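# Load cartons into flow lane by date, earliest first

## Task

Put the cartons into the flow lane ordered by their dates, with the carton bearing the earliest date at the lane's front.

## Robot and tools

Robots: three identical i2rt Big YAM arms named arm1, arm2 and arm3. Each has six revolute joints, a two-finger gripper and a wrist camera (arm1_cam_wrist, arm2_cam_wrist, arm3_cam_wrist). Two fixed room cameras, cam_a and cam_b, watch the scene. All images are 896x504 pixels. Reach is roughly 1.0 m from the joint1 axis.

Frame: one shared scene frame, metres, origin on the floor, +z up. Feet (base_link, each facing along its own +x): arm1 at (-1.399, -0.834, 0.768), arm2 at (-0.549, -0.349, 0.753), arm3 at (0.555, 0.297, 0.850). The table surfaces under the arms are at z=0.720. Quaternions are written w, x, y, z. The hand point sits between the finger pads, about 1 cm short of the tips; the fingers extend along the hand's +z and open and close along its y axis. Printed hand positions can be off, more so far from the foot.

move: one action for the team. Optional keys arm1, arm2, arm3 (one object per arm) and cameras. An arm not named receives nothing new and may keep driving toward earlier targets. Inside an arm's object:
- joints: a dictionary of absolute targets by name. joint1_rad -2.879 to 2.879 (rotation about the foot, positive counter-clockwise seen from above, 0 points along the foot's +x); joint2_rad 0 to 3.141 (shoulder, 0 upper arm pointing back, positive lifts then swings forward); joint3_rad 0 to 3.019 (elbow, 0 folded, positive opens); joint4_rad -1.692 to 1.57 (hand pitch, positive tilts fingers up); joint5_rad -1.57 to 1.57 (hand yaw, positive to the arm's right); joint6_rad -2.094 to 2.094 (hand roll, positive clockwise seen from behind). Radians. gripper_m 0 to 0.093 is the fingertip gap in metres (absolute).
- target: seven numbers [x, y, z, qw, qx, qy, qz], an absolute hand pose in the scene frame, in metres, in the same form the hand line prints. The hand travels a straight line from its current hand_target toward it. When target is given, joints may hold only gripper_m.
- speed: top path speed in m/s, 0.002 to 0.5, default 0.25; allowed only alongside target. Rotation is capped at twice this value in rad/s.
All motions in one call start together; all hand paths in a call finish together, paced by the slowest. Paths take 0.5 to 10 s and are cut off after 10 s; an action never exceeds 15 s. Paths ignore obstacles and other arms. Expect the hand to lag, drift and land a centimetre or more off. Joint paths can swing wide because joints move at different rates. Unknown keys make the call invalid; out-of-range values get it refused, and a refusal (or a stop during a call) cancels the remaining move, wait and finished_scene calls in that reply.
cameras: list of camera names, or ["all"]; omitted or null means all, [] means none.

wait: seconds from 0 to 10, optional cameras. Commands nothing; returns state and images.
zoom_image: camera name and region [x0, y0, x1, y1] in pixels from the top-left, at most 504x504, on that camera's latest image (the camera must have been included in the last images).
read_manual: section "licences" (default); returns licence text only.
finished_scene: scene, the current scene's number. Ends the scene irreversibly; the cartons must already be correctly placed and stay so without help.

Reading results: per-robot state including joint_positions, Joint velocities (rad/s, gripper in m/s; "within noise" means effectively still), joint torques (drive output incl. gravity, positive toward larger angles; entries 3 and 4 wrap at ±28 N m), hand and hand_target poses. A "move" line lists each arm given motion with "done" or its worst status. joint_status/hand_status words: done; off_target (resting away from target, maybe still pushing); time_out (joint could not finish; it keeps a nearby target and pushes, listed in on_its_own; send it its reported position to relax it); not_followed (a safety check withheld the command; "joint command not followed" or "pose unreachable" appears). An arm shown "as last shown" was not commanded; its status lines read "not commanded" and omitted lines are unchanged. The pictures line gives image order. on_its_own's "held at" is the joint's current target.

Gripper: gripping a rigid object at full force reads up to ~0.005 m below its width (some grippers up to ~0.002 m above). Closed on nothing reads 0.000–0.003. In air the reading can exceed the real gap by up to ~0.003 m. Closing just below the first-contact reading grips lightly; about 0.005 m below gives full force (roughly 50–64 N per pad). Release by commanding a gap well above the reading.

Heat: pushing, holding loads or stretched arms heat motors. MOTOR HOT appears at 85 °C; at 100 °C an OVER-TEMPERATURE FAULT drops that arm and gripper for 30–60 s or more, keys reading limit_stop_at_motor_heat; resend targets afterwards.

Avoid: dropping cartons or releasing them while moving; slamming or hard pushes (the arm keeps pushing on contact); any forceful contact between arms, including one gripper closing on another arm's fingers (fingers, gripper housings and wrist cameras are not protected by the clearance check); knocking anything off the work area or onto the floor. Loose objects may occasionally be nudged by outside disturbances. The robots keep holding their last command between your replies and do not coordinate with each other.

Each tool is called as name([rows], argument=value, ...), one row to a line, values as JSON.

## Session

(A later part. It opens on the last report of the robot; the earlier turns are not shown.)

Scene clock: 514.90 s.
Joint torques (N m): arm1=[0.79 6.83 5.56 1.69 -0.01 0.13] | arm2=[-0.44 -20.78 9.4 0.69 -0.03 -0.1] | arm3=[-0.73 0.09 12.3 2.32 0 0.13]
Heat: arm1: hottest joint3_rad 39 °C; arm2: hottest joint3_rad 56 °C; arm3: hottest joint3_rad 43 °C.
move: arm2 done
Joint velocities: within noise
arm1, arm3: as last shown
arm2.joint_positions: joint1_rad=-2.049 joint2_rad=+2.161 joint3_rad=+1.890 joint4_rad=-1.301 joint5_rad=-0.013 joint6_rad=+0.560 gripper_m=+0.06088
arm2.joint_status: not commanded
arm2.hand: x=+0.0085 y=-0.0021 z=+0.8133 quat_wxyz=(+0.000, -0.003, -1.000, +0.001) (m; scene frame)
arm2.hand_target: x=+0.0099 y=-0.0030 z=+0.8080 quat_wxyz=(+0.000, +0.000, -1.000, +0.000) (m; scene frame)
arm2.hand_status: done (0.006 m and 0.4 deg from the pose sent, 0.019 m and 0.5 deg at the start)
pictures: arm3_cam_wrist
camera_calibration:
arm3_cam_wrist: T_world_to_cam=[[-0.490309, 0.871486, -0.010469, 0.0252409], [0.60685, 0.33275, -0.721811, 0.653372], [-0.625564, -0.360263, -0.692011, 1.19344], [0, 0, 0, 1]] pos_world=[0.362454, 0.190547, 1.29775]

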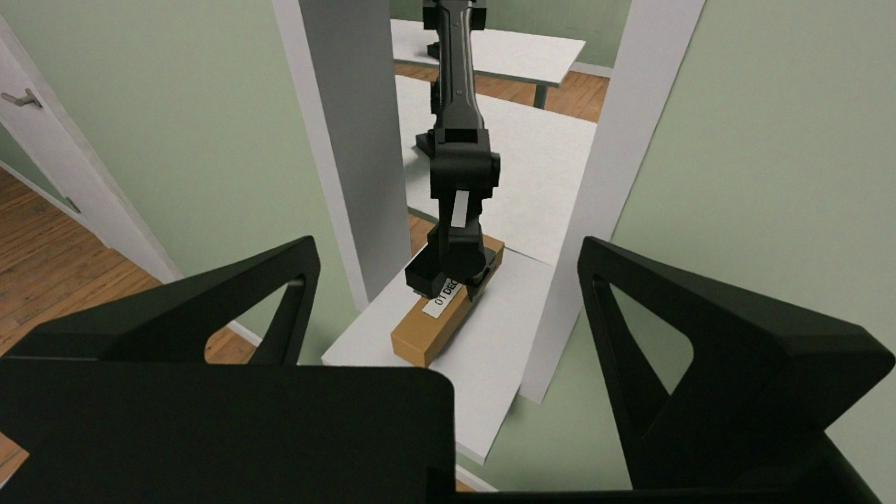

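move(arm2={"target": [0.01, -0.003, 0.798, 0, 0, 1, 0], "speed": 0.05}, cameras=["arm3_cam_wrist"])

move(arm2={"target": [0.01, -0.003, 0.79, 0, 0, 1, 0], "speed": 0.05}, cameras=["arm3_cam_wrist"])

Scene clock: 517.70 s.
Joint torques (N m): arm1=[0.73 6.83 5.57 1.66 -0.01 0.12] | arm2=[-0.38 -21.25 9.32 0.75 -0.03 -0.1] | arm3=[-0.85 0.26 12.42 2.32 0.01 0.12]
Heat: arm1: hottest joint3_rad 39 °C; arm2: hottest joint3_rad 55 °C; arm3: hottest joint3_rad 43 °C.
move: arm2 done
Joint velocities: within noise
arm1, arm3: as last shown
arm2.joint_positions: joint1_rad=-2.049 joint2_rad=+2.169 joint3_rad=+1.877 joint4_rad=-1.280 joint5_rad=-0.013 joint6_rad=+0.560 gripper_m=+0.06088
arm2.joint_status: not commanded
arm2.hand: x=+0.0087 y=-0.0021 z=+0.8036 quat_wxyz=(+0.000, -0.003, -1.000, +0.000) (m; scene frame)
arm2.hand_target: x=+0.0099 y=-0.0031 z=+0.7980 quat_wxyz=(+0.000, +0.000, -1.000, +0.000) (m; scene frame)
arm2.hand_status: done (0.006 m and 0.4 deg from the pose sent, 0.015 m and 0.4 deg at the start)
pictures: arm3_cam_wrist
camera_calibration:
arm3_cam_wrist: T_world_to_cam=[[-0.490309, 0.871486, -0.010469, 0.0252409], [0.60685, 0.33275, -0.721811, 0.653372], [-0.625564, -0.360263, -0.692011, 1.19344], [0, 0, 0, 1]] pos_world=[0.362454, 0.190547, 1.29775]

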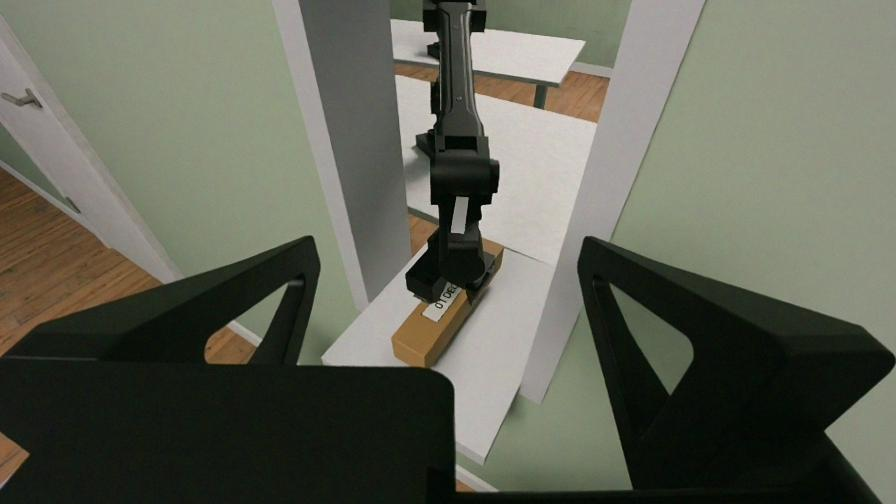

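Scene clock: 518.73 s.
Joint torques (N m): arm1=[0.73 6.77 5.56 1.68 -0.01 0.13] | arm2=[-0.38 -20.84 9.33 0.69 -0.03 -0.1] | arm3=[-0.62 -0.03 12.34 2.35 0 0.11]
Heat: arm1: hottest joint3_rad 39 °C; arm2: hottest joint3_rad 55 °C; arm3: hottest joint3_rad 43 °C.
move: arm2 done
Joint velocities: within noise
arm1, arm3: as last shown
arm2.joint_positions: joint1_rad=-2.049 joint2_rad=+2.176 joint3_rad=+1.868 joint4_rad=-1.264 joint5_rad=-0.013 joint6_rad=+0.560 gripper_m=+0.06088
arm2.joint_status: not commanded
arm2.hand: x=+0.0089 y=-0.0022 z=+0.7957 quat_wxyz=(-0.001, -0.003, -1.000, +0.000) (m; scene frame)
arm2.hand_target: x=+0.0099 y=-0.0031 z=+0.7900 quat_wxyz=(+0.000, +0.000, -1.000, +0.000) (m; scene frame)
arm2.hand_status: done (0.006 m and 0.4 deg from the pose sent, 0.014 m and 0.4 deg at the start)
pictures: arm3_cam_wrist
camera_calibration:
arm3_cam_wrist: T_world_to_cam=[[-0.490309, 0.871486, -0.010469, 0.0252409], [0.60685, 0.33275, -0.721811, 0.653372], [-0.625564, -0.360263, -0.692011, 1.19344], [0, 0, 0, 1]] pos_world=[0.362454, 0.190547, 1.29775]

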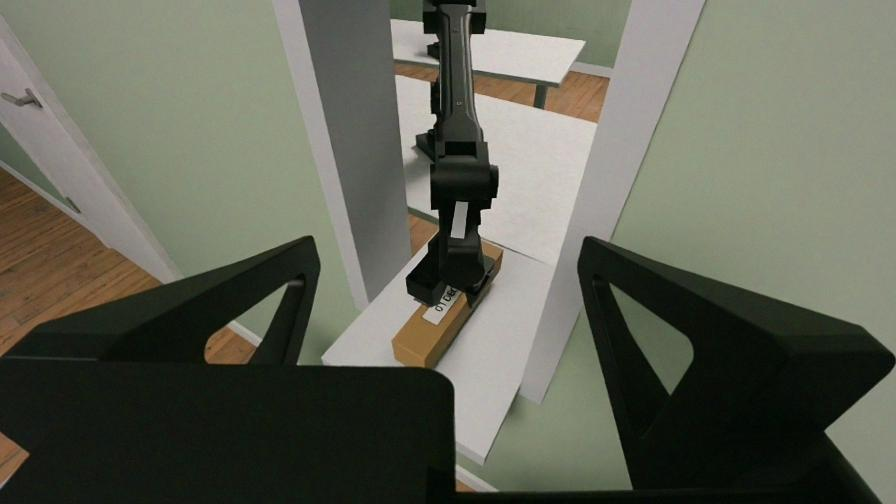

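move(arm2={"target": [0.01, -0.003, 0.783, 0, 0, 1, 0], "speed": 0.05}, cameras=["arm3_cam_wrist"])

move(arm2={"target": [0.01, -0.003, 0.776, 0, 0, 1, 0], "speed": 0.05}, cameras=["arm3_cam_wrist", "arm2_cam_wrist"])

Scene clock: 523.13 s.
Joint torques (N m): arm1=[0.79 6.89 5.55 1.68 -0.02 0.12] | arm2=[-0.32 -21.13 9.24 0.9 -0.03 -0.1] | arm3=[-0.91 0.21 12.38 2.3 0.01 0.13]
Heat: arm1: hottest joint3_rad 39 °C; arm2: hottest joint3_rad 54 °C; arm3: hottest joint3_rad 43 °C.
move: arm2 done
Joint velocities: within noise
arm1, arm3: as last shown
arm2.joint_positions: joint1_rad=-2.049 joint2_rad=+2.182 joint3_rad=+1.860 joint4_rad=-1.249 joint5_rad=-0.013 joint6_rad=+0.560 gripper_m=+0.06088
arm2.joint_status: not commanded
arm2.hand: x=+0.0091 y=-0.0021 z=+0.7891 quat_wxyz=(-0.001, -0.003, -1.000, +0.000) (m; scene frame)
arm2.hand_target: x=+0.0100 y=-0.0030 z=+0.7831 quat_wxyz=(+0.000, +0.000, -1.000, +0.000) (m; scene frame)
arm2.hand_status: done (0.006 m and 0.4 deg from the pose sent, 0.013 m and 0.4 deg at the start)
pictures: arm3_cam_wrist
camera_calibration:
arm3_cam_wrist: T_world_to_cam=[[-0.490309, 0.871486, -0.010469, 0.0252409], [0.60685, 0.33275, -0.721811, 0.653372], [-0.625564, -0.360263, -0.692011, 1.19344], [0, 0, 0, 1]] pos_world=[0.362454, 0.190547, 1.29775]

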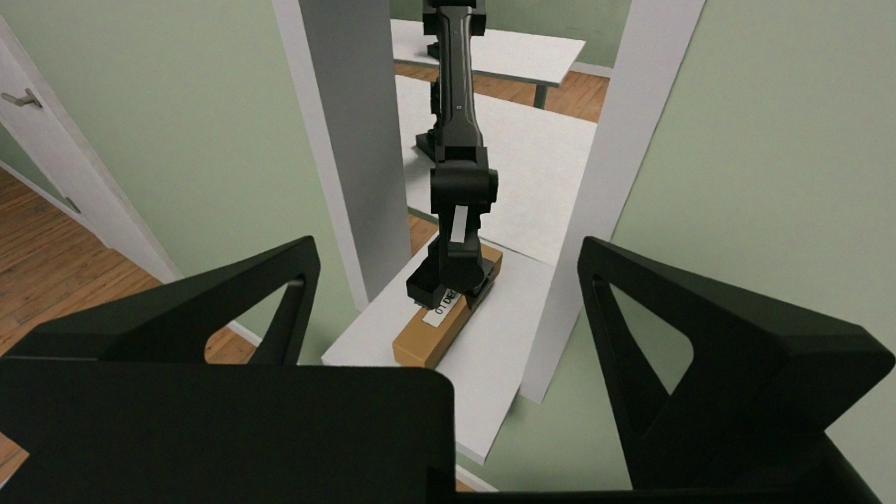

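Scene clock: 524.17 s.
Joint torques (N m): arm1=[0.73 6.89 5.56 1.65 -0.01 0.12] | arm2=[-0.32 -20.37 9.14 0.49 -0.03 -0.1] | arm3=[-0.79 0.09 12.37 2.33 0 0.12]
Heat: arm1: hottest joint3_rad 39 °C; arm2: hottest joint3_rad 54 °C; arm3: hottest joint3_rad 43 °C.
move: arm2 done
Joint velocities: within noise
arm1.joint_positions: joint1_rad=+2.406 joint2_rad=+0.399 joint3_rad=+1.545 joint4_rad=-1.502 joint5_rad=+0.002 joint6_rad=-0.009 gripper_m=+0.09194
arm1.joint_status: not commanded
arm1.hand: x=-1.3179 y=-0.8077 z=+1.3704 quat_wxyz=(-0.564, +0.146, -0.807, -0.099) (m; scene frame)
arm1.hand_target: x=-1.3177 y=-0.8072 z=+1.3712 quat_wxyz=(-0.564, +0.143, -0.807, -0.103) (m; scene frame)
arm1.hand_status: not commanded
arm2.joint_positions: joint1_rad=-2.049 joint2_rad=+2.189 joint3_rad=+1.852 joint4_rad=-1.235 joint5_rad=-0.013 joint6_rad=+0.560 gripper_m=+0.06088
arm2.joint_status: not commanded
arm2.hand: x=+0.0092 y=-0.0022 z=+0.7820 quat_wxyz=(-0.001, -0.003, -1.000, +0.000) (m; scene frame)
arm2.hand_target: x=+0.0099 y=-0.0030 z=+0.7760 quat_wxyz=(+0.000, +0.000, -1.000, +0.000) (m; scene frame)
arm2.hand_status: done (0.006 m and 0.4 deg from the pose sent, 0.013 m and 0.4 deg at the start)
arm3.joint_positions: joint1_rad=-0.324 joint2_rad=+0.340 joint3_rad=+0.528 joint4_rad=-0.313 joint5_rad=+0.001 joint6_rad=-0.006 gripper_m=+0.09398
arm3.joint_status: not commanded
arm3.hand: x=+0.2862 y=+0.1477 z=+1.2113 quat_wxyz=(-0.165, -0.725, -0.192, +0.640) (m; scene frame)
arm3.hand_target: x=+0.2853 y=+0.1509 z=+1.2135 quat_wxyz=(-0.165, -0.722, -0.184, +0.646) (m; scene frame)
arm3.hand_status: not commanded
pictures: arm2_cam_wrist, arm3_cam_wrist
camera_calibration:
arm2_cam_wrist: T_world_to_cam=[[-0.00199699, -0.999906, 0.0135425, -0.0147441], [-0.825652, 0.00928907, 0.564103, -0.425532], [-0.564176, -0.0100549, -0.825593, 0.773652], [0, 0, 0, 1]] pos_world=[0.0851052, -0.00301097, 0.878966]
arm3_cam_wrist: T_world_to_cam=[[-0.490309, 0.871486, -0.010469, 0.0252409], [0.60685, 0.33275, -0.721811, 0.653372], [-0.625564, -0.360263, -0.692011, 1.19344], [0, 0, 0, 1]] pos_world=[0.362454, 0.190547, 1.29775]

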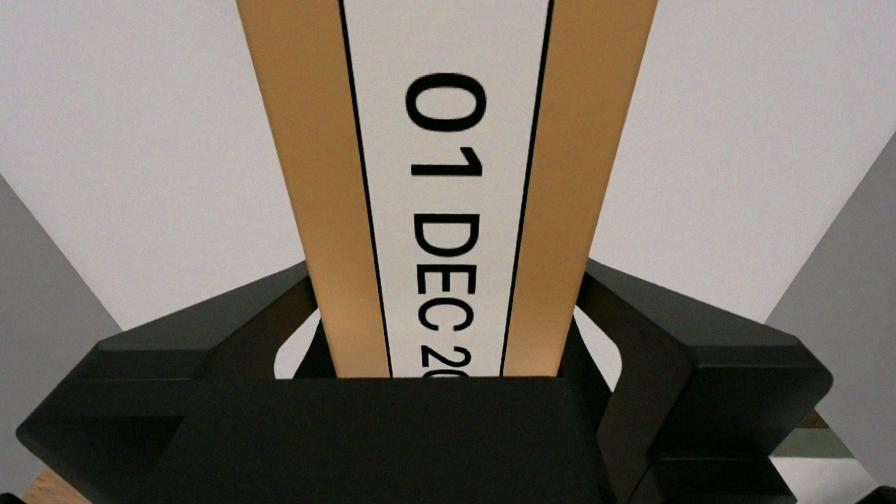

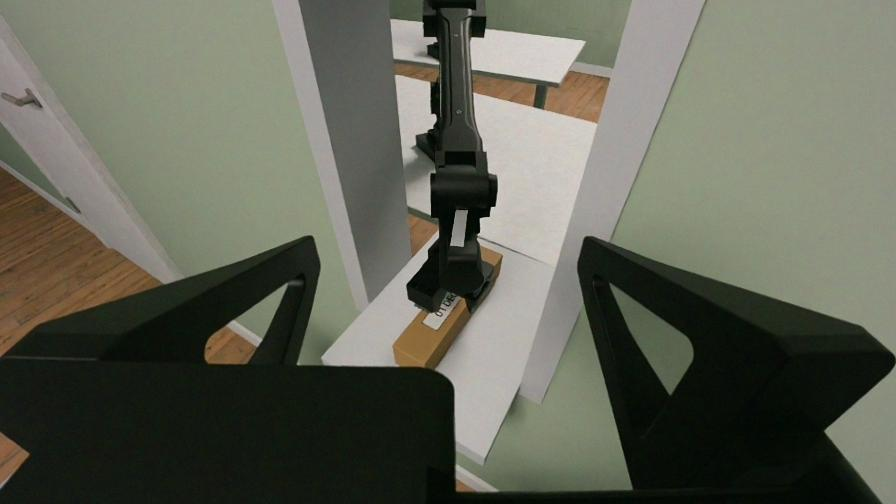

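zoom_image(camera="arm3_cam_wrist", region=[360, 220, 560, 400])

Scaled by 2.520 from the camera's 896x504 image, which has a finer 1280x720 frame.

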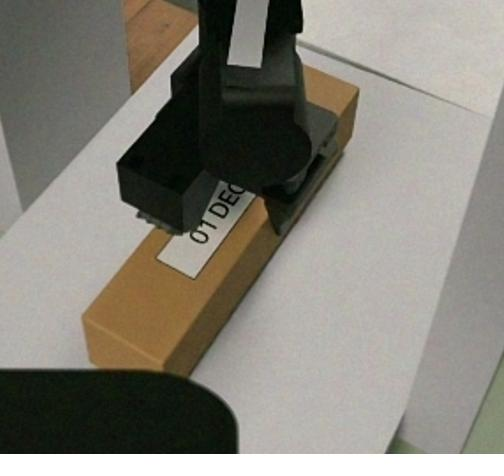

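move(arm2={"target": [0.01, -0.003, 0.769, 0, 0, 1, 0], "speed": 0.05}, cameras=["arm3_cam_wrist"])

move(arm2={"target": [0.01, -0.003, 0.763, 0, 0, 1, 0], "speed": 0.05}, cameras=["arm3_cam_wrist"])

zoom_image(camera="arm3_cam_wrist", region=[360, 220, 560, 400])

Scene clock: 535.23 s.
Joint torques (N m): arm1=[0.73 6.83 5.57 1.66 -0.01 0.12] | arm2=[-0.38 -21.48 9.1 0.55 0 -0.08] | arm3=[-0.91 0.15 12.3 2.37 0.02 0.13]
Heat: arm1: hottest joint3_rad 39 °C; arm2: hottest joint3_rad 53 °C; arm3: hottest joint3_rad 44 °C.
move: arm2 done
Joint velocities: within noise
arm1, arm3: as last shown
arm2.joint_positions: joint1_rad=-2.049 joint2_rad=+2.195 joint3_rad=+1.845 joint4_rad=-1.220 joint5_rad=-0.013 joint6_rad=+0.560 gripper_m=+0.06088
arm2.joint_status: not commanded
arm2.hand: x=+0.0096 y=-0.0021 z=+0.7756 quat_wxyz=(-0.002, -0.003, -1.000, +0.000) (m; scene frame)
arm2.hand_target: x=+0.0100 y=-0.0030 z=+0.7690 quat_wxyz=(+0.000, +0.000, -1.000, +0.000) (m; scene frame)
arm2.hand_status: done (0.007 m and 0.4 deg from the pose sent, 0.013 m and 0.4 deg at the start)
pictures: arm3_cam_wrist
camera_calibration:
arm3_cam_wrist: T_world_to_cam=[[-0.490309, 0.871486, -0.010469, 0.0252409], [0.60685, 0.33275, -0.721811, 0.653372], [-0.625564, -0.360263, -0.692011, 1.19344], [0, 0, 0, 1]] pos_world=[0.362454, 0.190547, 1.29775]

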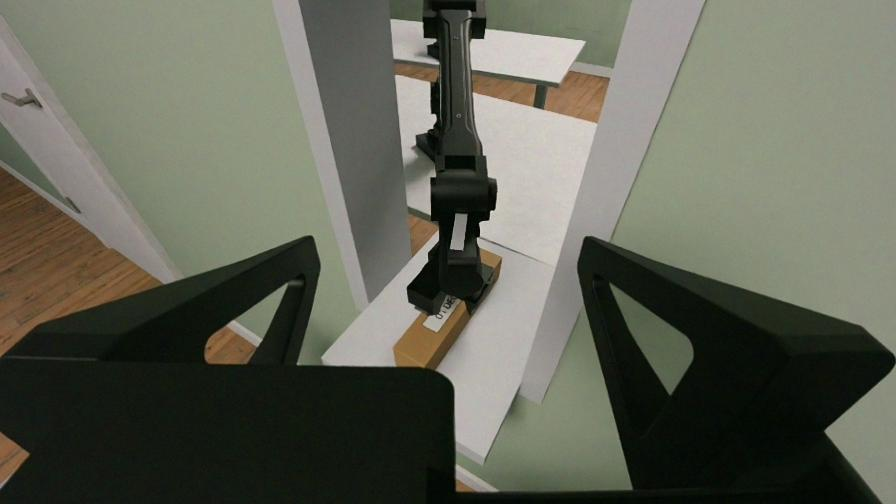

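Scene clock: 536.20 s.
Joint torques (N m): arm1=[0.73 6.77 5.56 1.66 -0.01 0.13] | arm2=[-0.32 -20.72 8.64 0.73 -0.03 -0.1] | arm3=[-0.85 0.32 12.4 2.33 0 0.13]
Heat: arm1: hottest joint3_rad 39 °C; arm2: hottest joint3_rad 53 °C; arm3: hottest joint3_rad 44 °C.
move: arm2 off_target
Joint velocities: within noise
arm1, arm3: as last shown
arm2.joint_positions: joint1_rad=-2.049 joint2_rad=+2.197 joint3_rad=+1.845 joint4_rad=-1.209 joint5_rad=-0.013 joint6_rad=+0.560 gripper_m=+0.06088
arm2.joint_status: not commanded
arm2.hand: x=+0.0118 y=-0.0008 z=+0.7744 quat_wxyz=(-0.005, -0.003, -1.000, -0.003) (m; scene frame)
arm2.hand_target: x=+0.0099 y=-0.0031 z=+0.7631 quat_wxyz=(+0.000, +0.000, -1.000, +0.000) (m; scene frame)
arm2.hand_status: off_target (0.012 m and 0.8 deg from the pose sent, 0.013 m and 0.4 deg at the start)
pictures: arm3_cam_wrist
camera_calibration:
arm3_cam_wrist: T_world_to_cam=[[-0.490309, 0.871486, -0.010469, 0.0252409], [0.60685, 0.33275, -0.721811, 0.653372], [-0.625564, -0.360263, -0.692011, 1.19344], [0, 0, 0, 1]] pos_world=[0.362454, 0.190547, 1.29775]

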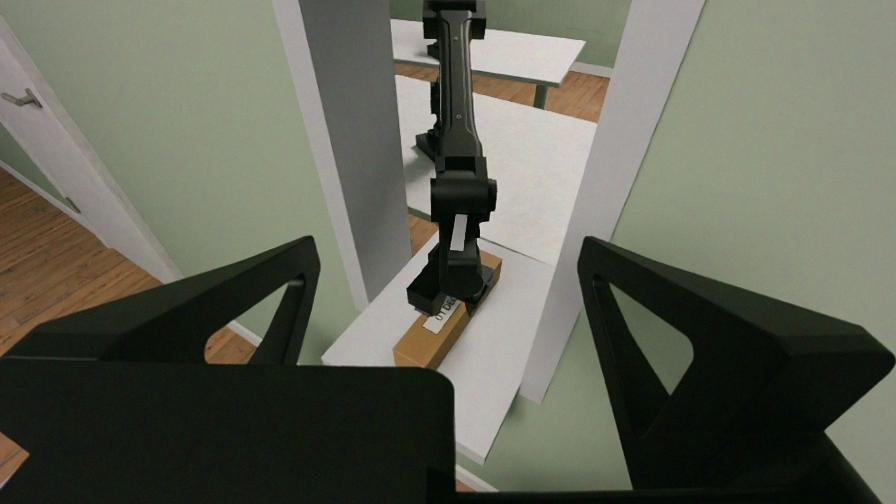

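Scaled by 2.520 from the camera's 896x504 image, which has a finer 1280x720 frame.

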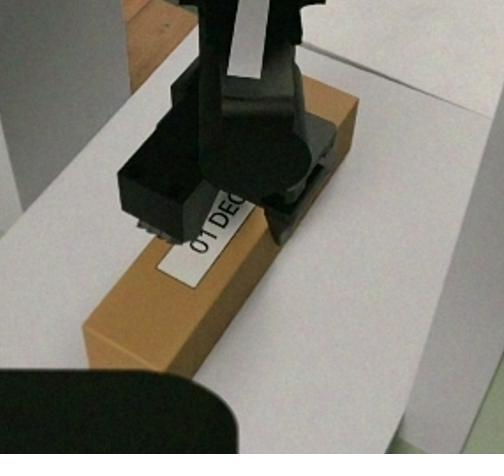

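move(arm2={"joints": {"gripper_m": 0.08}}, cameras=["arm2_cam_wrist"])

move(arm2={"target": [0.0, -0.003, 0.9, 0, 0, 1, 0], "speed": 0.2}, cameras=["arm2_cam_wrist"])

move(arm2={"target": [-0.16, -0.03, 0.95, 0, 0, 1, 0], "speed": 0.3}, cameras=["arm3_cam_wrist"])

Scene clock: 540.90 s.
Joint torques (N m): arm1=[0.67 6.83 5.57 1.68 -0.01 0.13] | arm2=[-0.32 -21.66 8.62 0.7 -0.03 -0.1] | arm3=[-0.62 0.09 12.36 2.3 0 0.11]
Heat: arm1: hottest joint3_rad 39 °C; arm2: hottest joint3_rad 52 °C; arm3: hottest joint3_rad 44 °C.
move: arm2 done
Joint velocities: within noise
arm1, arm3: as last shown
arm2.joint_positions: joint1_rad=-2.049 joint2_rad=+2.197 joint3_rad=+1.845 joint4_rad=-1.208 joint5_rad=-0.013 joint6_rad=+0.560 gripper_m=+0.07984
arm2.joint_status: all done
arm2.hand: x=+0.0119 y=-0.0007 z=+0.7744 quat_wxyz=(-0.006, -0.003, -1.000, -0.003) (m; scene frame)
arm2.hand_target: x=+0.0099 y=-0.0031 z=+0.7631 quat_wxyz=(+0.000, +0.000, -1.000, +0.000) (m; scene frame)
arm2.hand_status: not commanded
pictures: arm2_cam_wrist
camera_calibration:
arm2_cam_wrist: T_world_to_cam=[[-0.00182045, -0.999971, 0.00732921, -0.00823986], [-0.831282, 0.00558721, 0.555823, -0.412504], [-0.555848, -0.00508079, -0.831269, 0.773298], [0, 0, 0, 1]] pos_world=[0.0869138, -0.00200591, 0.872158]

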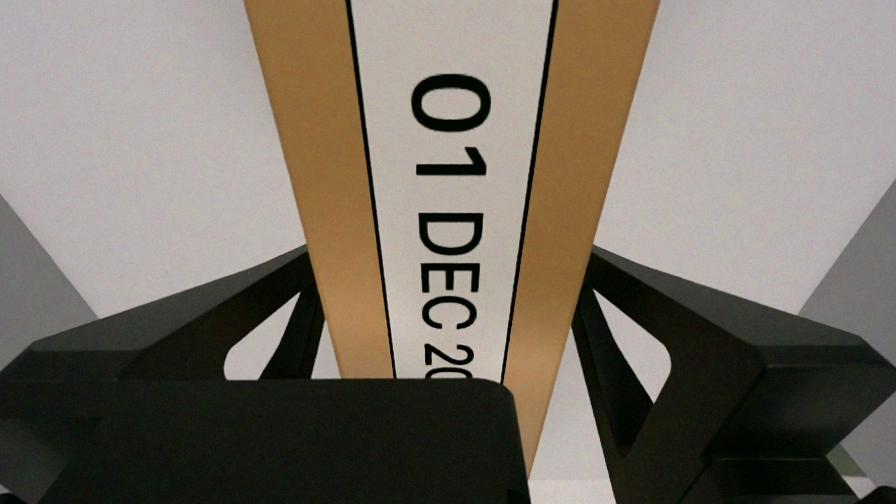

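Scene clock: 542.43 s.
Joint torques (N m): arm1=[0.73 6.89 5.56 1.65 -0.01 0.13] | arm2=[-0.03 -19.02 13.9 -0.44 0 -0.05] | arm3=[-0.73 0.21 12.3 2.3 0 0.14]
Heat: arm1: hottest joint3_rad 39 °C; arm2: hottest joint3_rad 52 °C; arm3: hottest joint3_rad 44 °C.
move: arm2 off_target
Joint velocities: within noise
arm1, arm3: as last shown
arm2.joint_positions: joint1_rad=-2.049 joint2_rad=+2.068 joint3_rad=+1.945 joint4_rad=-1.473 joint5_rad=-0.014 joint6_rad=+0.560 gripper_m=+0.07995
arm2.joint_status: not commanded
arm2.hand: x=-0.0107 y=-0.0121 z=+0.8922 quat_wxyz=(+0.010, -0.003, -1.000, +0.007) (m; scene frame)
arm2.hand_target: x=-0.0007 y=-0.0033 z=+0.8999 quat_wxyz=(+0.000, +0.000, -1.000, +0.000) (m; scene frame)
arm2.hand_status: off_target (0.016 m and 1.4 deg from the pose sent, 0.126 m and 0.8 deg at the start)
pictures: arm2_cam_wrist
camera_calibration:
arm2_cam_wrist: T_world_to_cam=[[-0.0015005, -0.999663, 0.0259013, -0.037196], [-0.813335, 0.0162893, 0.581567, -0.519428], [-0.581793, -0.0201938, -0.813086, 0.8419], [0, 0, 0, 1]] pos_world=[0.0672875, -0.0117212, 0.987583]

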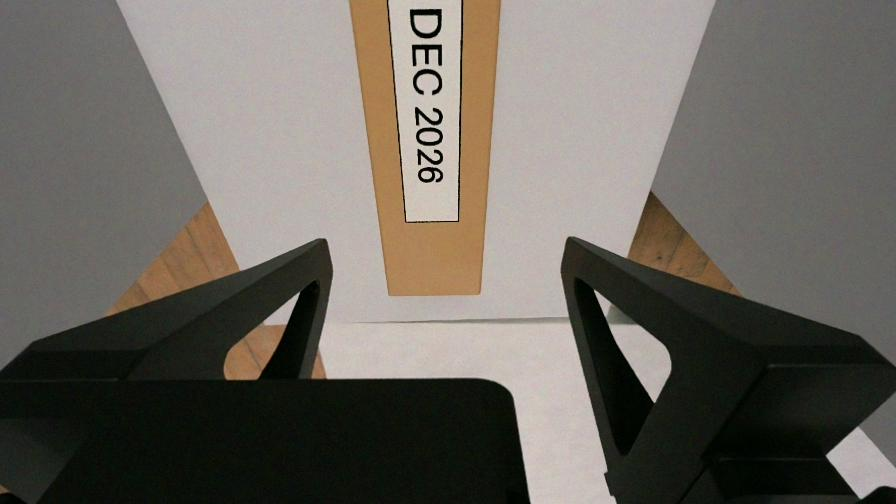

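Scene clock: 543.93 s.
Joint torques (N m): arm1=[0.79 6.83 5.57 1.66 -0.01 0.13] | arm2=[0.03 -13.68 8.92 0.76 0.07 0.08] | arm3=[-0.85 0.09 12.31 2.3 0 0.11]
Heat: arm1: hottest joint3_rad 39 °C; arm2: hottest joint3_rad 52 °C; arm3: hottest joint3_rad 44 °C.
move: arm2 done
Joint velocities: within noise
arm1, arm3: as last shown
arm2.joint_positions: joint1_rad=-1.927 joint2_rad=+1.656 joint3_rad=+1.527 joint4_rad=-1.429 joint5_rad=-0.016 joint6_rad=+0.666 gripper_m=+0.07995
arm2.joint_status: not commanded
arm2.hand: x=-0.1587 y=-0.0302 z=+0.9601 quat_wxyz=(-0.005, +0.005, -1.000, -0.004) (m; scene frame)
arm2.hand_target: x=-0.1601 y=-0.0300 z=+0.9502 quat_wxyz=(+0.000, +0.000, -1.000, +0.000) (m; scene frame)
arm2.hand_status: done (0.010 m and 0.9 deg from the pose sent, 0.161 m and 1.4 deg at the start)
pictures: arm3_cam_wrist
camera_calibration:
arm3_cam_wrist: T_world_to_cam=[[-0.490309, 0.871486, -0.010469, 0.0252409], [0.60685, 0.33275, -0.721811, 0.653372], [-0.625564, -0.360263, -0.692011, 1.19344], [0, 0, 0, 1]] pos_world=[0.362454, 0.190547, 1.29775]

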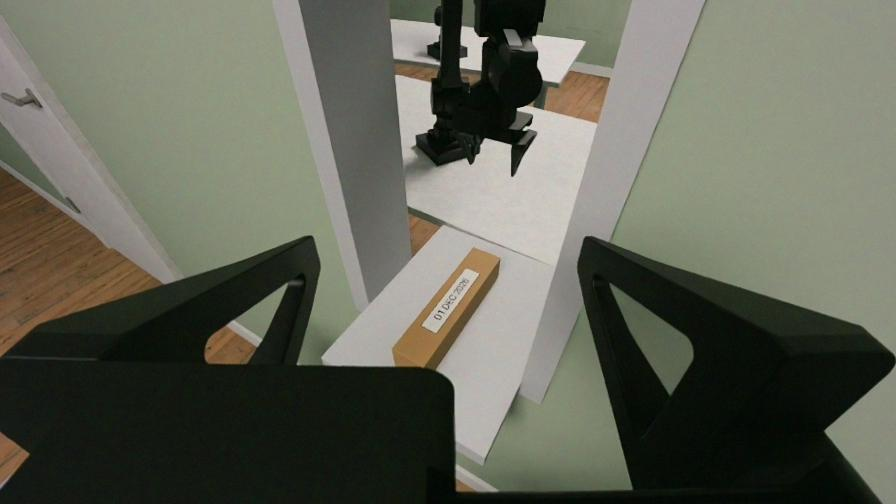

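zoom_image(camera="arm3_cam_wrist", region=[340, 220, 560, 400])

Scaled by 2.291 from the camera's 896x504 image, which has a finer 1280x720 frame.

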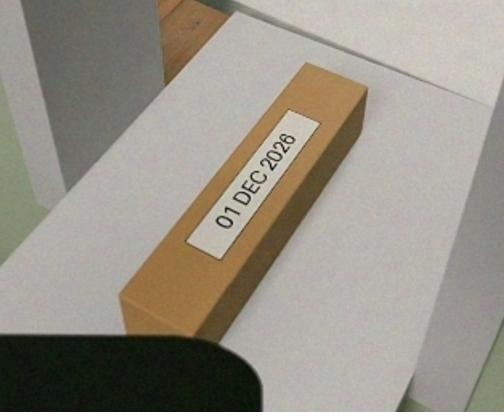

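move(arm2={"joints": {"joint1_rad": 2.223, "joint2_rad": 1.072, "joint3_rad": 1.162, "joint4_rad": -1.059, "joint5_rad": 0, "joint6_rad": 0, "gripper_m": 0.093}}, arm3={"joints": {"joint1_rad": -0.313, "joint2_rad": 1.571, "joint3_rad": 1.205, "joint4_rad": -0.603, "joint5_rad": 0, "joint6_rad": 0}}, cameras=["arm2_cam_wrist", "arm3_cam_wrist"])

Scene clock: 585.40 s.
Joint torques (N m): arm1=[0.73 6.89 5.55 1.66 -0.01 0.12] | arm2=[0.5 -6.3 9.87 1.43 0.01 -0.11] | arm3=[1.2 -18.55 14.82 1.05 -0.01 0.11]
Heat: arm1: hottest joint1_rad 38 °C; arm2: hottest joint3_rad 49 °C; arm3: hottest joint3_rad 44 °C.
move: arm2 done; arm3 done
Joint velocities: within noise
arm1: as last shown
arm2.joint_positions: joint1_rad=+2.214 joint2_rad=+1.078 joint3_rad=+1.178 joint4_rad=-1.058 joint5_rad=-0.001 joint6_rad=+0.009 gripper_m=+0.09298
arm2.joint_status: all done
arm2.hand: x=-0.5082 y=-0.7669 z=+1.0917 quat_wxyz=(+0.232, +0.641, +0.703, -0.202) (m; scene frame)
arm2.hand_target: x=-0.5050 y=-0.7626 z=+1.0853 quat_wxyz=(+0.228, +0.636, +0.710, -0.198) (m; scene frame)
arm2.hand_status: not commanded
arm3.joint_positions: joint1_rad=-0.324 joint2_rad=+1.572 joint3_rad=+1.165 joint4_rad=-0.598 joint5_rad=+0.001 joint6_rad=-0.006 gripper_m=+0.09398
arm3.joint_status: all done
arm3.hand: x=+0.0546 y=+0.0169 z=+0.9995 quat_wxyz=(-0.070, -0.928, -0.246, +0.270) (m; scene frame)
arm3.hand_target: x=+0.0465 y=+0.0051 z=+1.0188 quat_wxyz=(-0.077, -0.923, -0.247, +0.285) (m; scene frame)
arm3.hand_status: not commanded
pictures: arm2_cam_wrist, arm3_cam_wrist
camera_calibration:
arm2_cam_wrist: T_world_to_cam=[[-0.995674, -0.0929119, -0.00106047, -0.578027], [-0.0928588, 0.995382, -0.0243227, 0.750679], [0.00331544, -0.024119, -0.999704, 1.19744], [0, 0, 0, 1]] pos_world=[-0.509789, -0.772037, 1.21473]
arm3_cam_wrist: T_world_to_cam=[[-0.484072, 0.874999, -0.00718681, 0.0196753], [0.872392, 0.483234, 0.0735998, -0.127447], [0.0678727, 0.0293579, -0.997262, 1.11553], [0, 0, 0, 1]] pos_world=[0.0449943, 0.0116215, 1.122]

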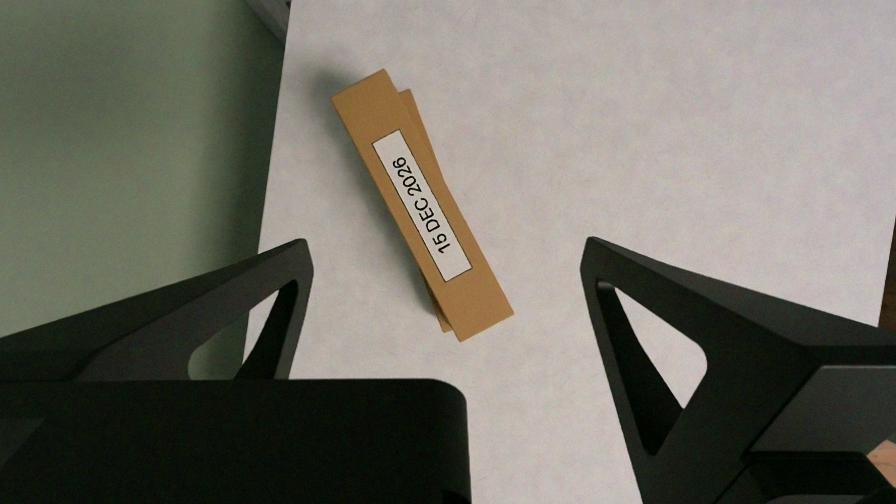

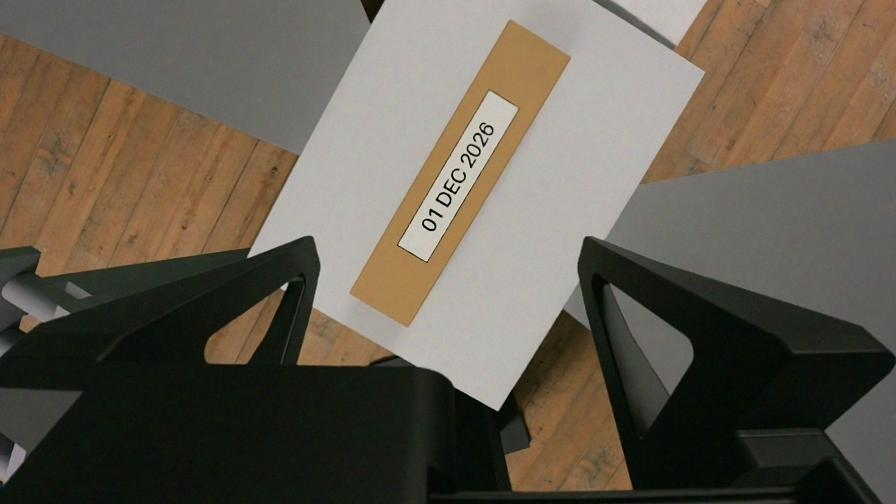

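move(arm2={"target": [-0.480, -0.826, 0.93, 0, 0.4772, 0.8788, 0]}, arm3={"target": [0.004, -0.001, 0.90, 0, 0.99985, -0.01745, 0]}, cameras=["arm2_cam_wrist", "arm3_cam_wrist"])

Scene clock: 606.90 s.
Joint torques (N m): arm1=[0.73 6.83 5.56 1.68 -0.01 0.13] | arm2=[0.73 -12.1 14.05 -0.21 0.02 -0.14] | arm3=[-0.85 -23.77 14.42 0.05 -0.03 0.17]
Heat: arm1: hottest joint1_rad 38 °C; arm2: hottest joint3_rad 49 °C; arm3: hottest joint3_rad 47 °C.
move: arm2 off_target; arm3 off_target
Joint velocities: within noise
arm1: as last shown
arm2.joint_positions: joint1_rad=+2.249 joint2_rad=+1.623 joint3_rad=+1.349 joint4_rad=-1.344 joint5_rad=+0.006 joint6_rad=-0.415 gripper_m=+0.09298
arm2.joint_status: not commanded
arm2.hand: x=-0.4869 y=-0.8086 z=+0.9155 quat_wxyz=(-0.009, +0.486, +0.874, +0.014) (m; scene frame)
arm2.hand_target: x=-0.4800 y=-0.8250 z=+0.9300 quat_wxyz=(+0.000, +0.477, +0.879, +0.000) (m; scene frame)
arm2.hand_status: off_target (0.024 m and 2.3 deg from the pose sent, 0.174 m and 45.0 deg at the start)
arm3.joint_positions: joint1_rad=-0.329 joint2_rad=+2.053 joint3_rad=+1.685 joint4_rad=-1.210 joint5_rad=+0.004 joint6_rad=+0.524 gripper_m=+0.09398
arm3.joint_status: not commanded
arm3.hand: x=+0.0188 y=+0.0007 z=+0.9004 quat_wxyz=(+0.003, -1.000, +0.008, -0.003) (m; scene frame)
arm3.hand_target: x=+0.0045 y=-0.0007 z=+0.9000 quat_wxyz=(+0.000, -1.000, +0.017, +0.000) (m; scene frame)
arm3.hand_status: off_target (0.015 m and 1.2 deg from the pose sent, 0.113 m and 45.0 deg at the start)
pictures: arm2_cam_wrist, arm3_cam_wrist
camera_calibration:
arm2_cam_wrist: T_world_to_cam=[[-0.847427, -0.530906, -0.00261395, -0.841478], [-0.430071, 0.683572, 0.589719, -0.188563], [-0.311298, 0.500868, -0.807604, 1.11561], [0, 0, 0, 1]] pos_world=[-0.446898, -0.876624, 1.00997]
arm3_cam_wrist: T_world_to_cam=[[0.0320579, 0.999476, 0.00440122, -0.0043668], [0.79929, -0.0282803, 0.60028, -0.553573], [0.60009, -0.0157259, -0.799778, 0.831884], [0, 0, 0, 1]] pos_world=[-0.0566003, 0.0017914, 0.99764]

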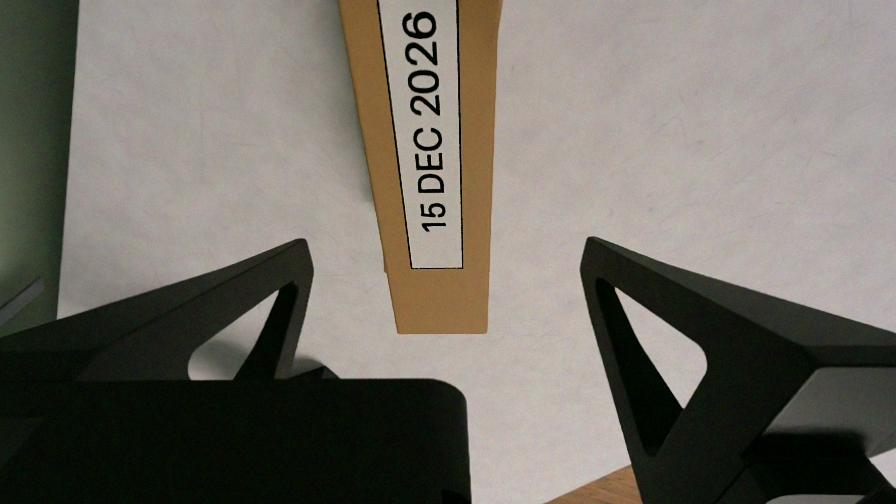

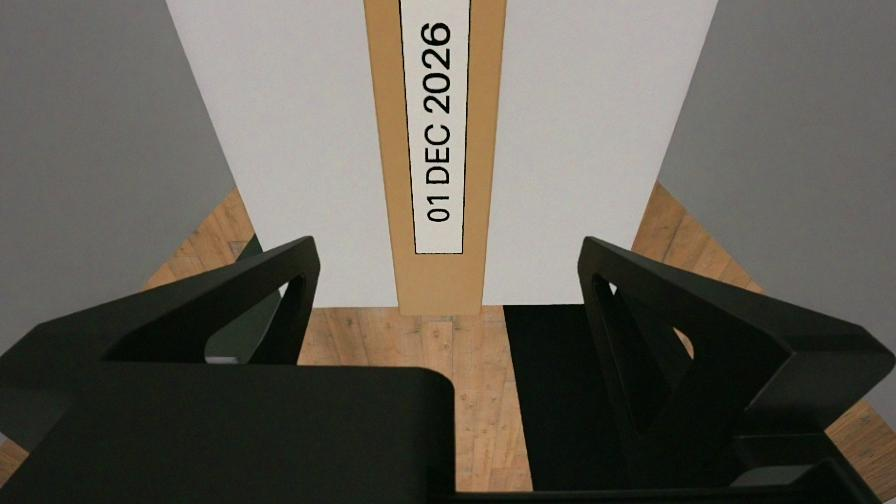

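move(arm2={"target": [-0.477, -0.824, 0.86, 0, 0.4772, 0.8788, 0], "speed": 0.15}, arm3={"target": [0.010, -0.006, 0.83, 0, 0.99985, -0.01745, 0], "speed": 0.15}, cameras=["arm2_cam_wrist", "arm3_cam_wrist"])

Scene clock: 618.23 s.
Joint torques (N m): arm1=[0.73 6.83 5.57 1.65 -0.01 0.13] | arm2=[0.73 -13.16 8.83 0.73 0.01 -0.07] | arm3=[0.38 -25 9.99 0.66 -0.03 0.14]
Heat: arm1: hottest joint1_rad 38 °C; arm2: hottest joint3_rad 52 °C; arm3: hottest joint3_rad 48 °C.
move: arm2 off_target; arm3 off_target
Joint velocities: within noise
arm1.joint_positions: joint1_rad=+2.406 joint2_rad=+0.399 joint3_rad=+1.545 joint4_rad=-1.502 joint5_rad=+0.002 joint6_rad=-0.009 gripper_m=+0.09194
arm1.joint_status: not commanded
arm1.hand: x=-1.3179 y=-0.8077 z=+1.3704 quat_wxyz=(-0.564, +0.146, -0.807, -0.099) (m; scene frame)
arm1.hand_target: x=-1.3177 y=-0.8072 z=+1.3712 quat_wxyz=(-0.564, +0.143, -0.807, -0.103) (m; scene frame)
arm1.hand_status: not commanded
arm2.joint_positions: joint1_rad=+2.253 joint2_rad=+1.677 joint3_rad=+1.290 joint4_rad=-1.185 joint5_rad=+0.006 joint6_rad=-0.416 gripper_m=+0.09298
arm2.joint_status: not commanded
arm2.hand: x=-0.4823 y=-0.8259 z=+0.8690 quat_wxyz=(+0.004, +0.485, +0.875, -0.004) (m; scene frame)
arm2.hand_target: x=-0.4771 y=-0.8238 z=+0.8601 quat_wxyz=(+0.000, +0.477, +0.879, +0.000) (m; scene frame)
arm2.hand_status: off_target (0.011 m and 1.2 deg from the pose sent, 0.059 m and 2.3 deg at the start)
arm3.joint_positions: joint1_rad=-0.329 joint2_rad=+2.132 joint3_rad=+1.653 joint4_rad=-1.081 joint5_rad=+0.004 joint6_rad=+0.536 gripper_m=+0.09398
arm3.joint_status: not commanded
arm3.hand: x=+0.0102 y=-0.0041 z=+0.8419 quat_wxyz=(-0.001, -1.000, +0.014, +0.004) (m; scene frame)
arm3.hand_target: x=+0.0104 y=-0.0059 z=+0.8300 quat_wxyz=(+0.000, -1.000, +0.017, +0.000) (m; scene frame)
arm3.hand_status: off_target (0.012 m and 0.6 deg from the pose sent, 0.071 m and 1.2 deg at the start)
pictures: arm2_cam_wrist, arm3_cam_wrist
camera_calibration:
arm2_cam_wrist: T_world_to_cam=[[-0.845421, -0.533871, 0.0156547, -0.864225], [-0.436315, 0.707245, 0.556268, -0.101749], [-0.308047, 0.46345, -0.830856, 1.07917], [0, 0, 0, 1]] pos_world=[-0.442594, -0.889564, 0.966762]
arm3_cam_wrist: T_world_to_cam=[[0.043937, 0.999024, -0.00460285, 0.00844536], [0.807847, -0.0328178, 0.588477, -0.502025], [0.587752, -0.0295744, -0.8085, 0.797579], [0, 0, 0, 1]] pos_world=[-0.06359, -0.00132458, 0.940312]

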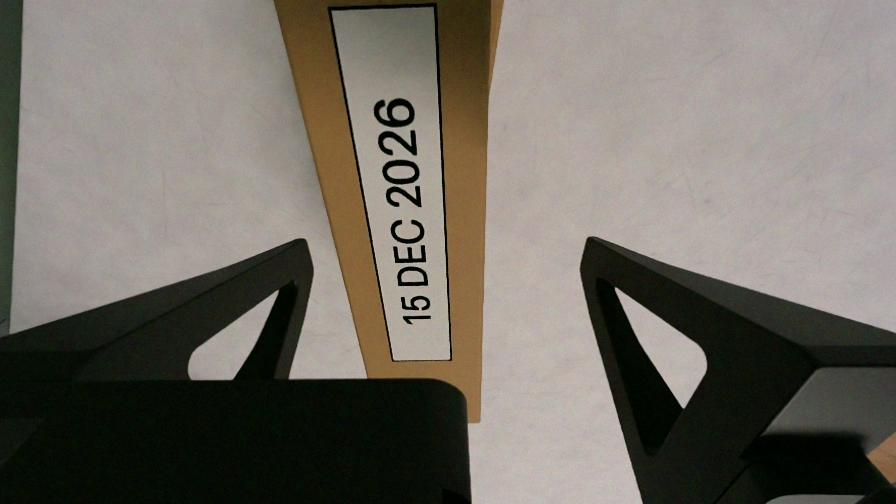

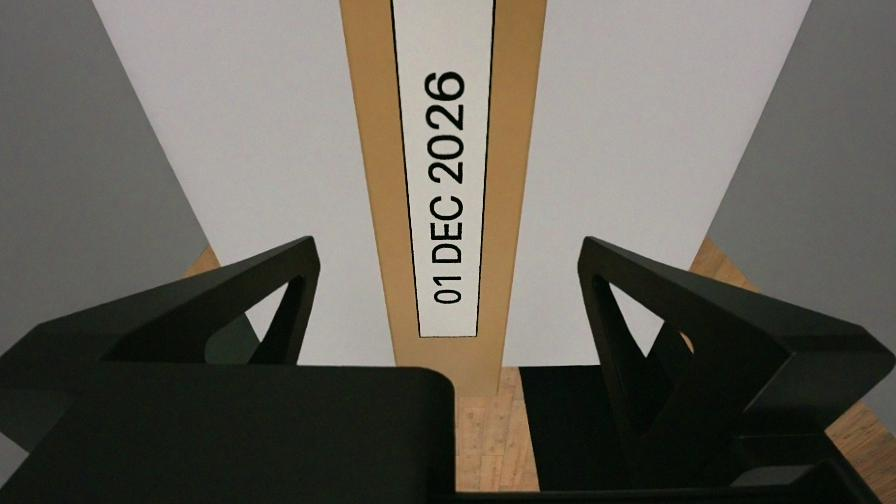

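move(arm2={"target": [-0.465, -0.816, 0.815, 0, 0.4656, 0.8850, 0], "speed": 0.1}, arm3={"target": [0.010, -0.006, 0.785, 0, 0.99985, -0.01745, 0], "speed": 0.1}, cameras=["arm2_cam_wrist", "arm3_cam_wrist"])

Scene clock: 628.30 s.
Joint torques (N m): arm1=[0.79 6.83 5.56 1.66 -0.01 0.13] | arm2=[0.67 -12.22 8.06 0.77 0 -0.06] | arm3=[0.15 -24.7 9.47 0.69 -0.03 0.13]
Heat: arm1: hottest joint1_rad 38 °C; arm2: hottest joint3_rad 50 °C; arm3: hottest joint3_rad 47 °C.
move: arm2 off_target; arm3 off_target
Joint velocities: within noise
arm1: as last shown
arm2.joint_positions: joint1_rad=+2.282 joint2_rad=+1.711 joint3_rad=+1.211 joint4_rad=-1.067 joint5_rad=+0.006 joint6_rad=-0.416 gripper_m=+0.09298
arm2.joint_status: not commanded
arm2.hand: x=-0.4692 y=-0.8198 z=+0.8262 quat_wxyz=(+0.006, +0.472, +0.881, -0.006) (m; scene frame)
arm2.hand_target: x=-0.4652 y=-0.8157 z=+0.8151 quat_wxyz=(+0.000, +0.466, +0.885, +0.000) (m; scene frame)
arm2.hand_status: off_target (0.013 m and 1.3 deg from the pose sent, 0.058 m and 2.6 deg at the start)
arm3.joint_positions: joint1_rad=-0.329 joint2_rad=+2.191 joint3_rad=+1.631 joint4_rad=-0.996 joint5_rad=+0.004 joint6_rad=+0.536 gripper_m=+0.09398
arm3.joint_status: not commanded
arm3.hand: x=+0.0083 y=-0.0052 z=+0.7995 quat_wxyz=(-0.002, -1.000, +0.014, +0.007) (m; scene frame)
arm3.hand_target: x=+0.0103 y=-0.0059 z=+0.7852 quat_wxyz=(+0.000, -1.000, +0.017, +0.000) (m; scene frame)
arm3.hand_status: off_target (0.015 m and 0.9 deg from the pose sent, 0.057 m and 0.7 deg at the start)
pictures: arm2_cam_wrist, arm3_cam_wrist
camera_calibration:
arm2_cam_wrist: T_world_to_cam=[[-0.830057, -0.557377, 0.0183153, -0.863513], [-0.45637, 0.697778, 0.552116, -0.0902407], [-0.320517, 0.449929, -0.833566, 1.03006], [0, 0, 0, 1]] pos_world=[-0.427797, -0.881788, 0.924261]
arm3_cam_wrist: T_world_to_cam=[[0.044307, 0.998993, -0.00708199, 0.0113713], [0.810337, -0.031792, 0.585101, -0.472725], [0.584287, -0.0316629, -0.810929, 0.766321], [0, 0, 0, 1]] pos_world=[-0.0651889, -0.0021247, 0.898105]

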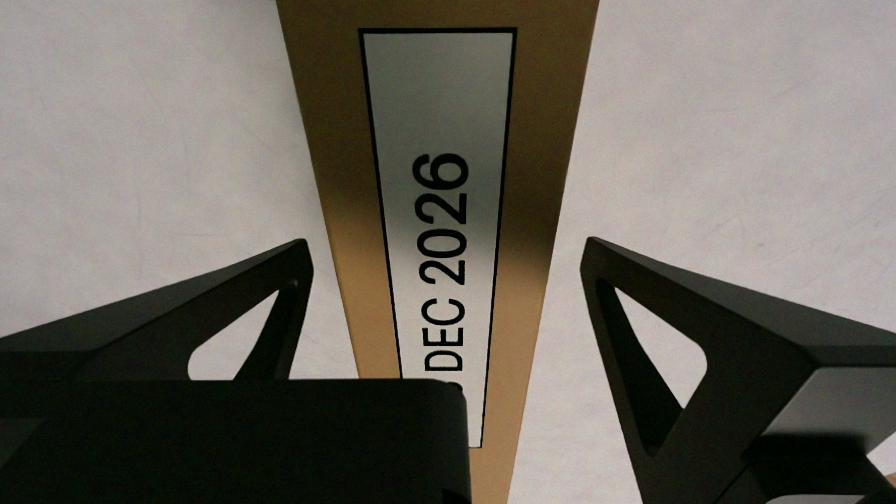

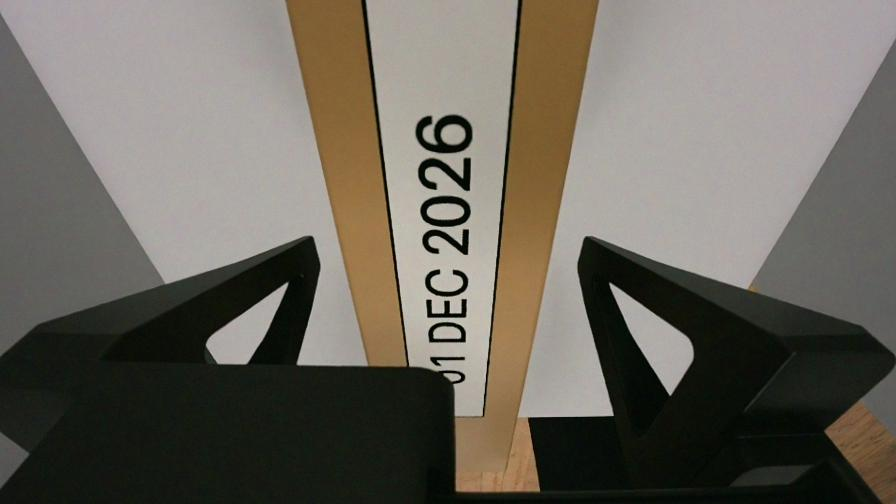

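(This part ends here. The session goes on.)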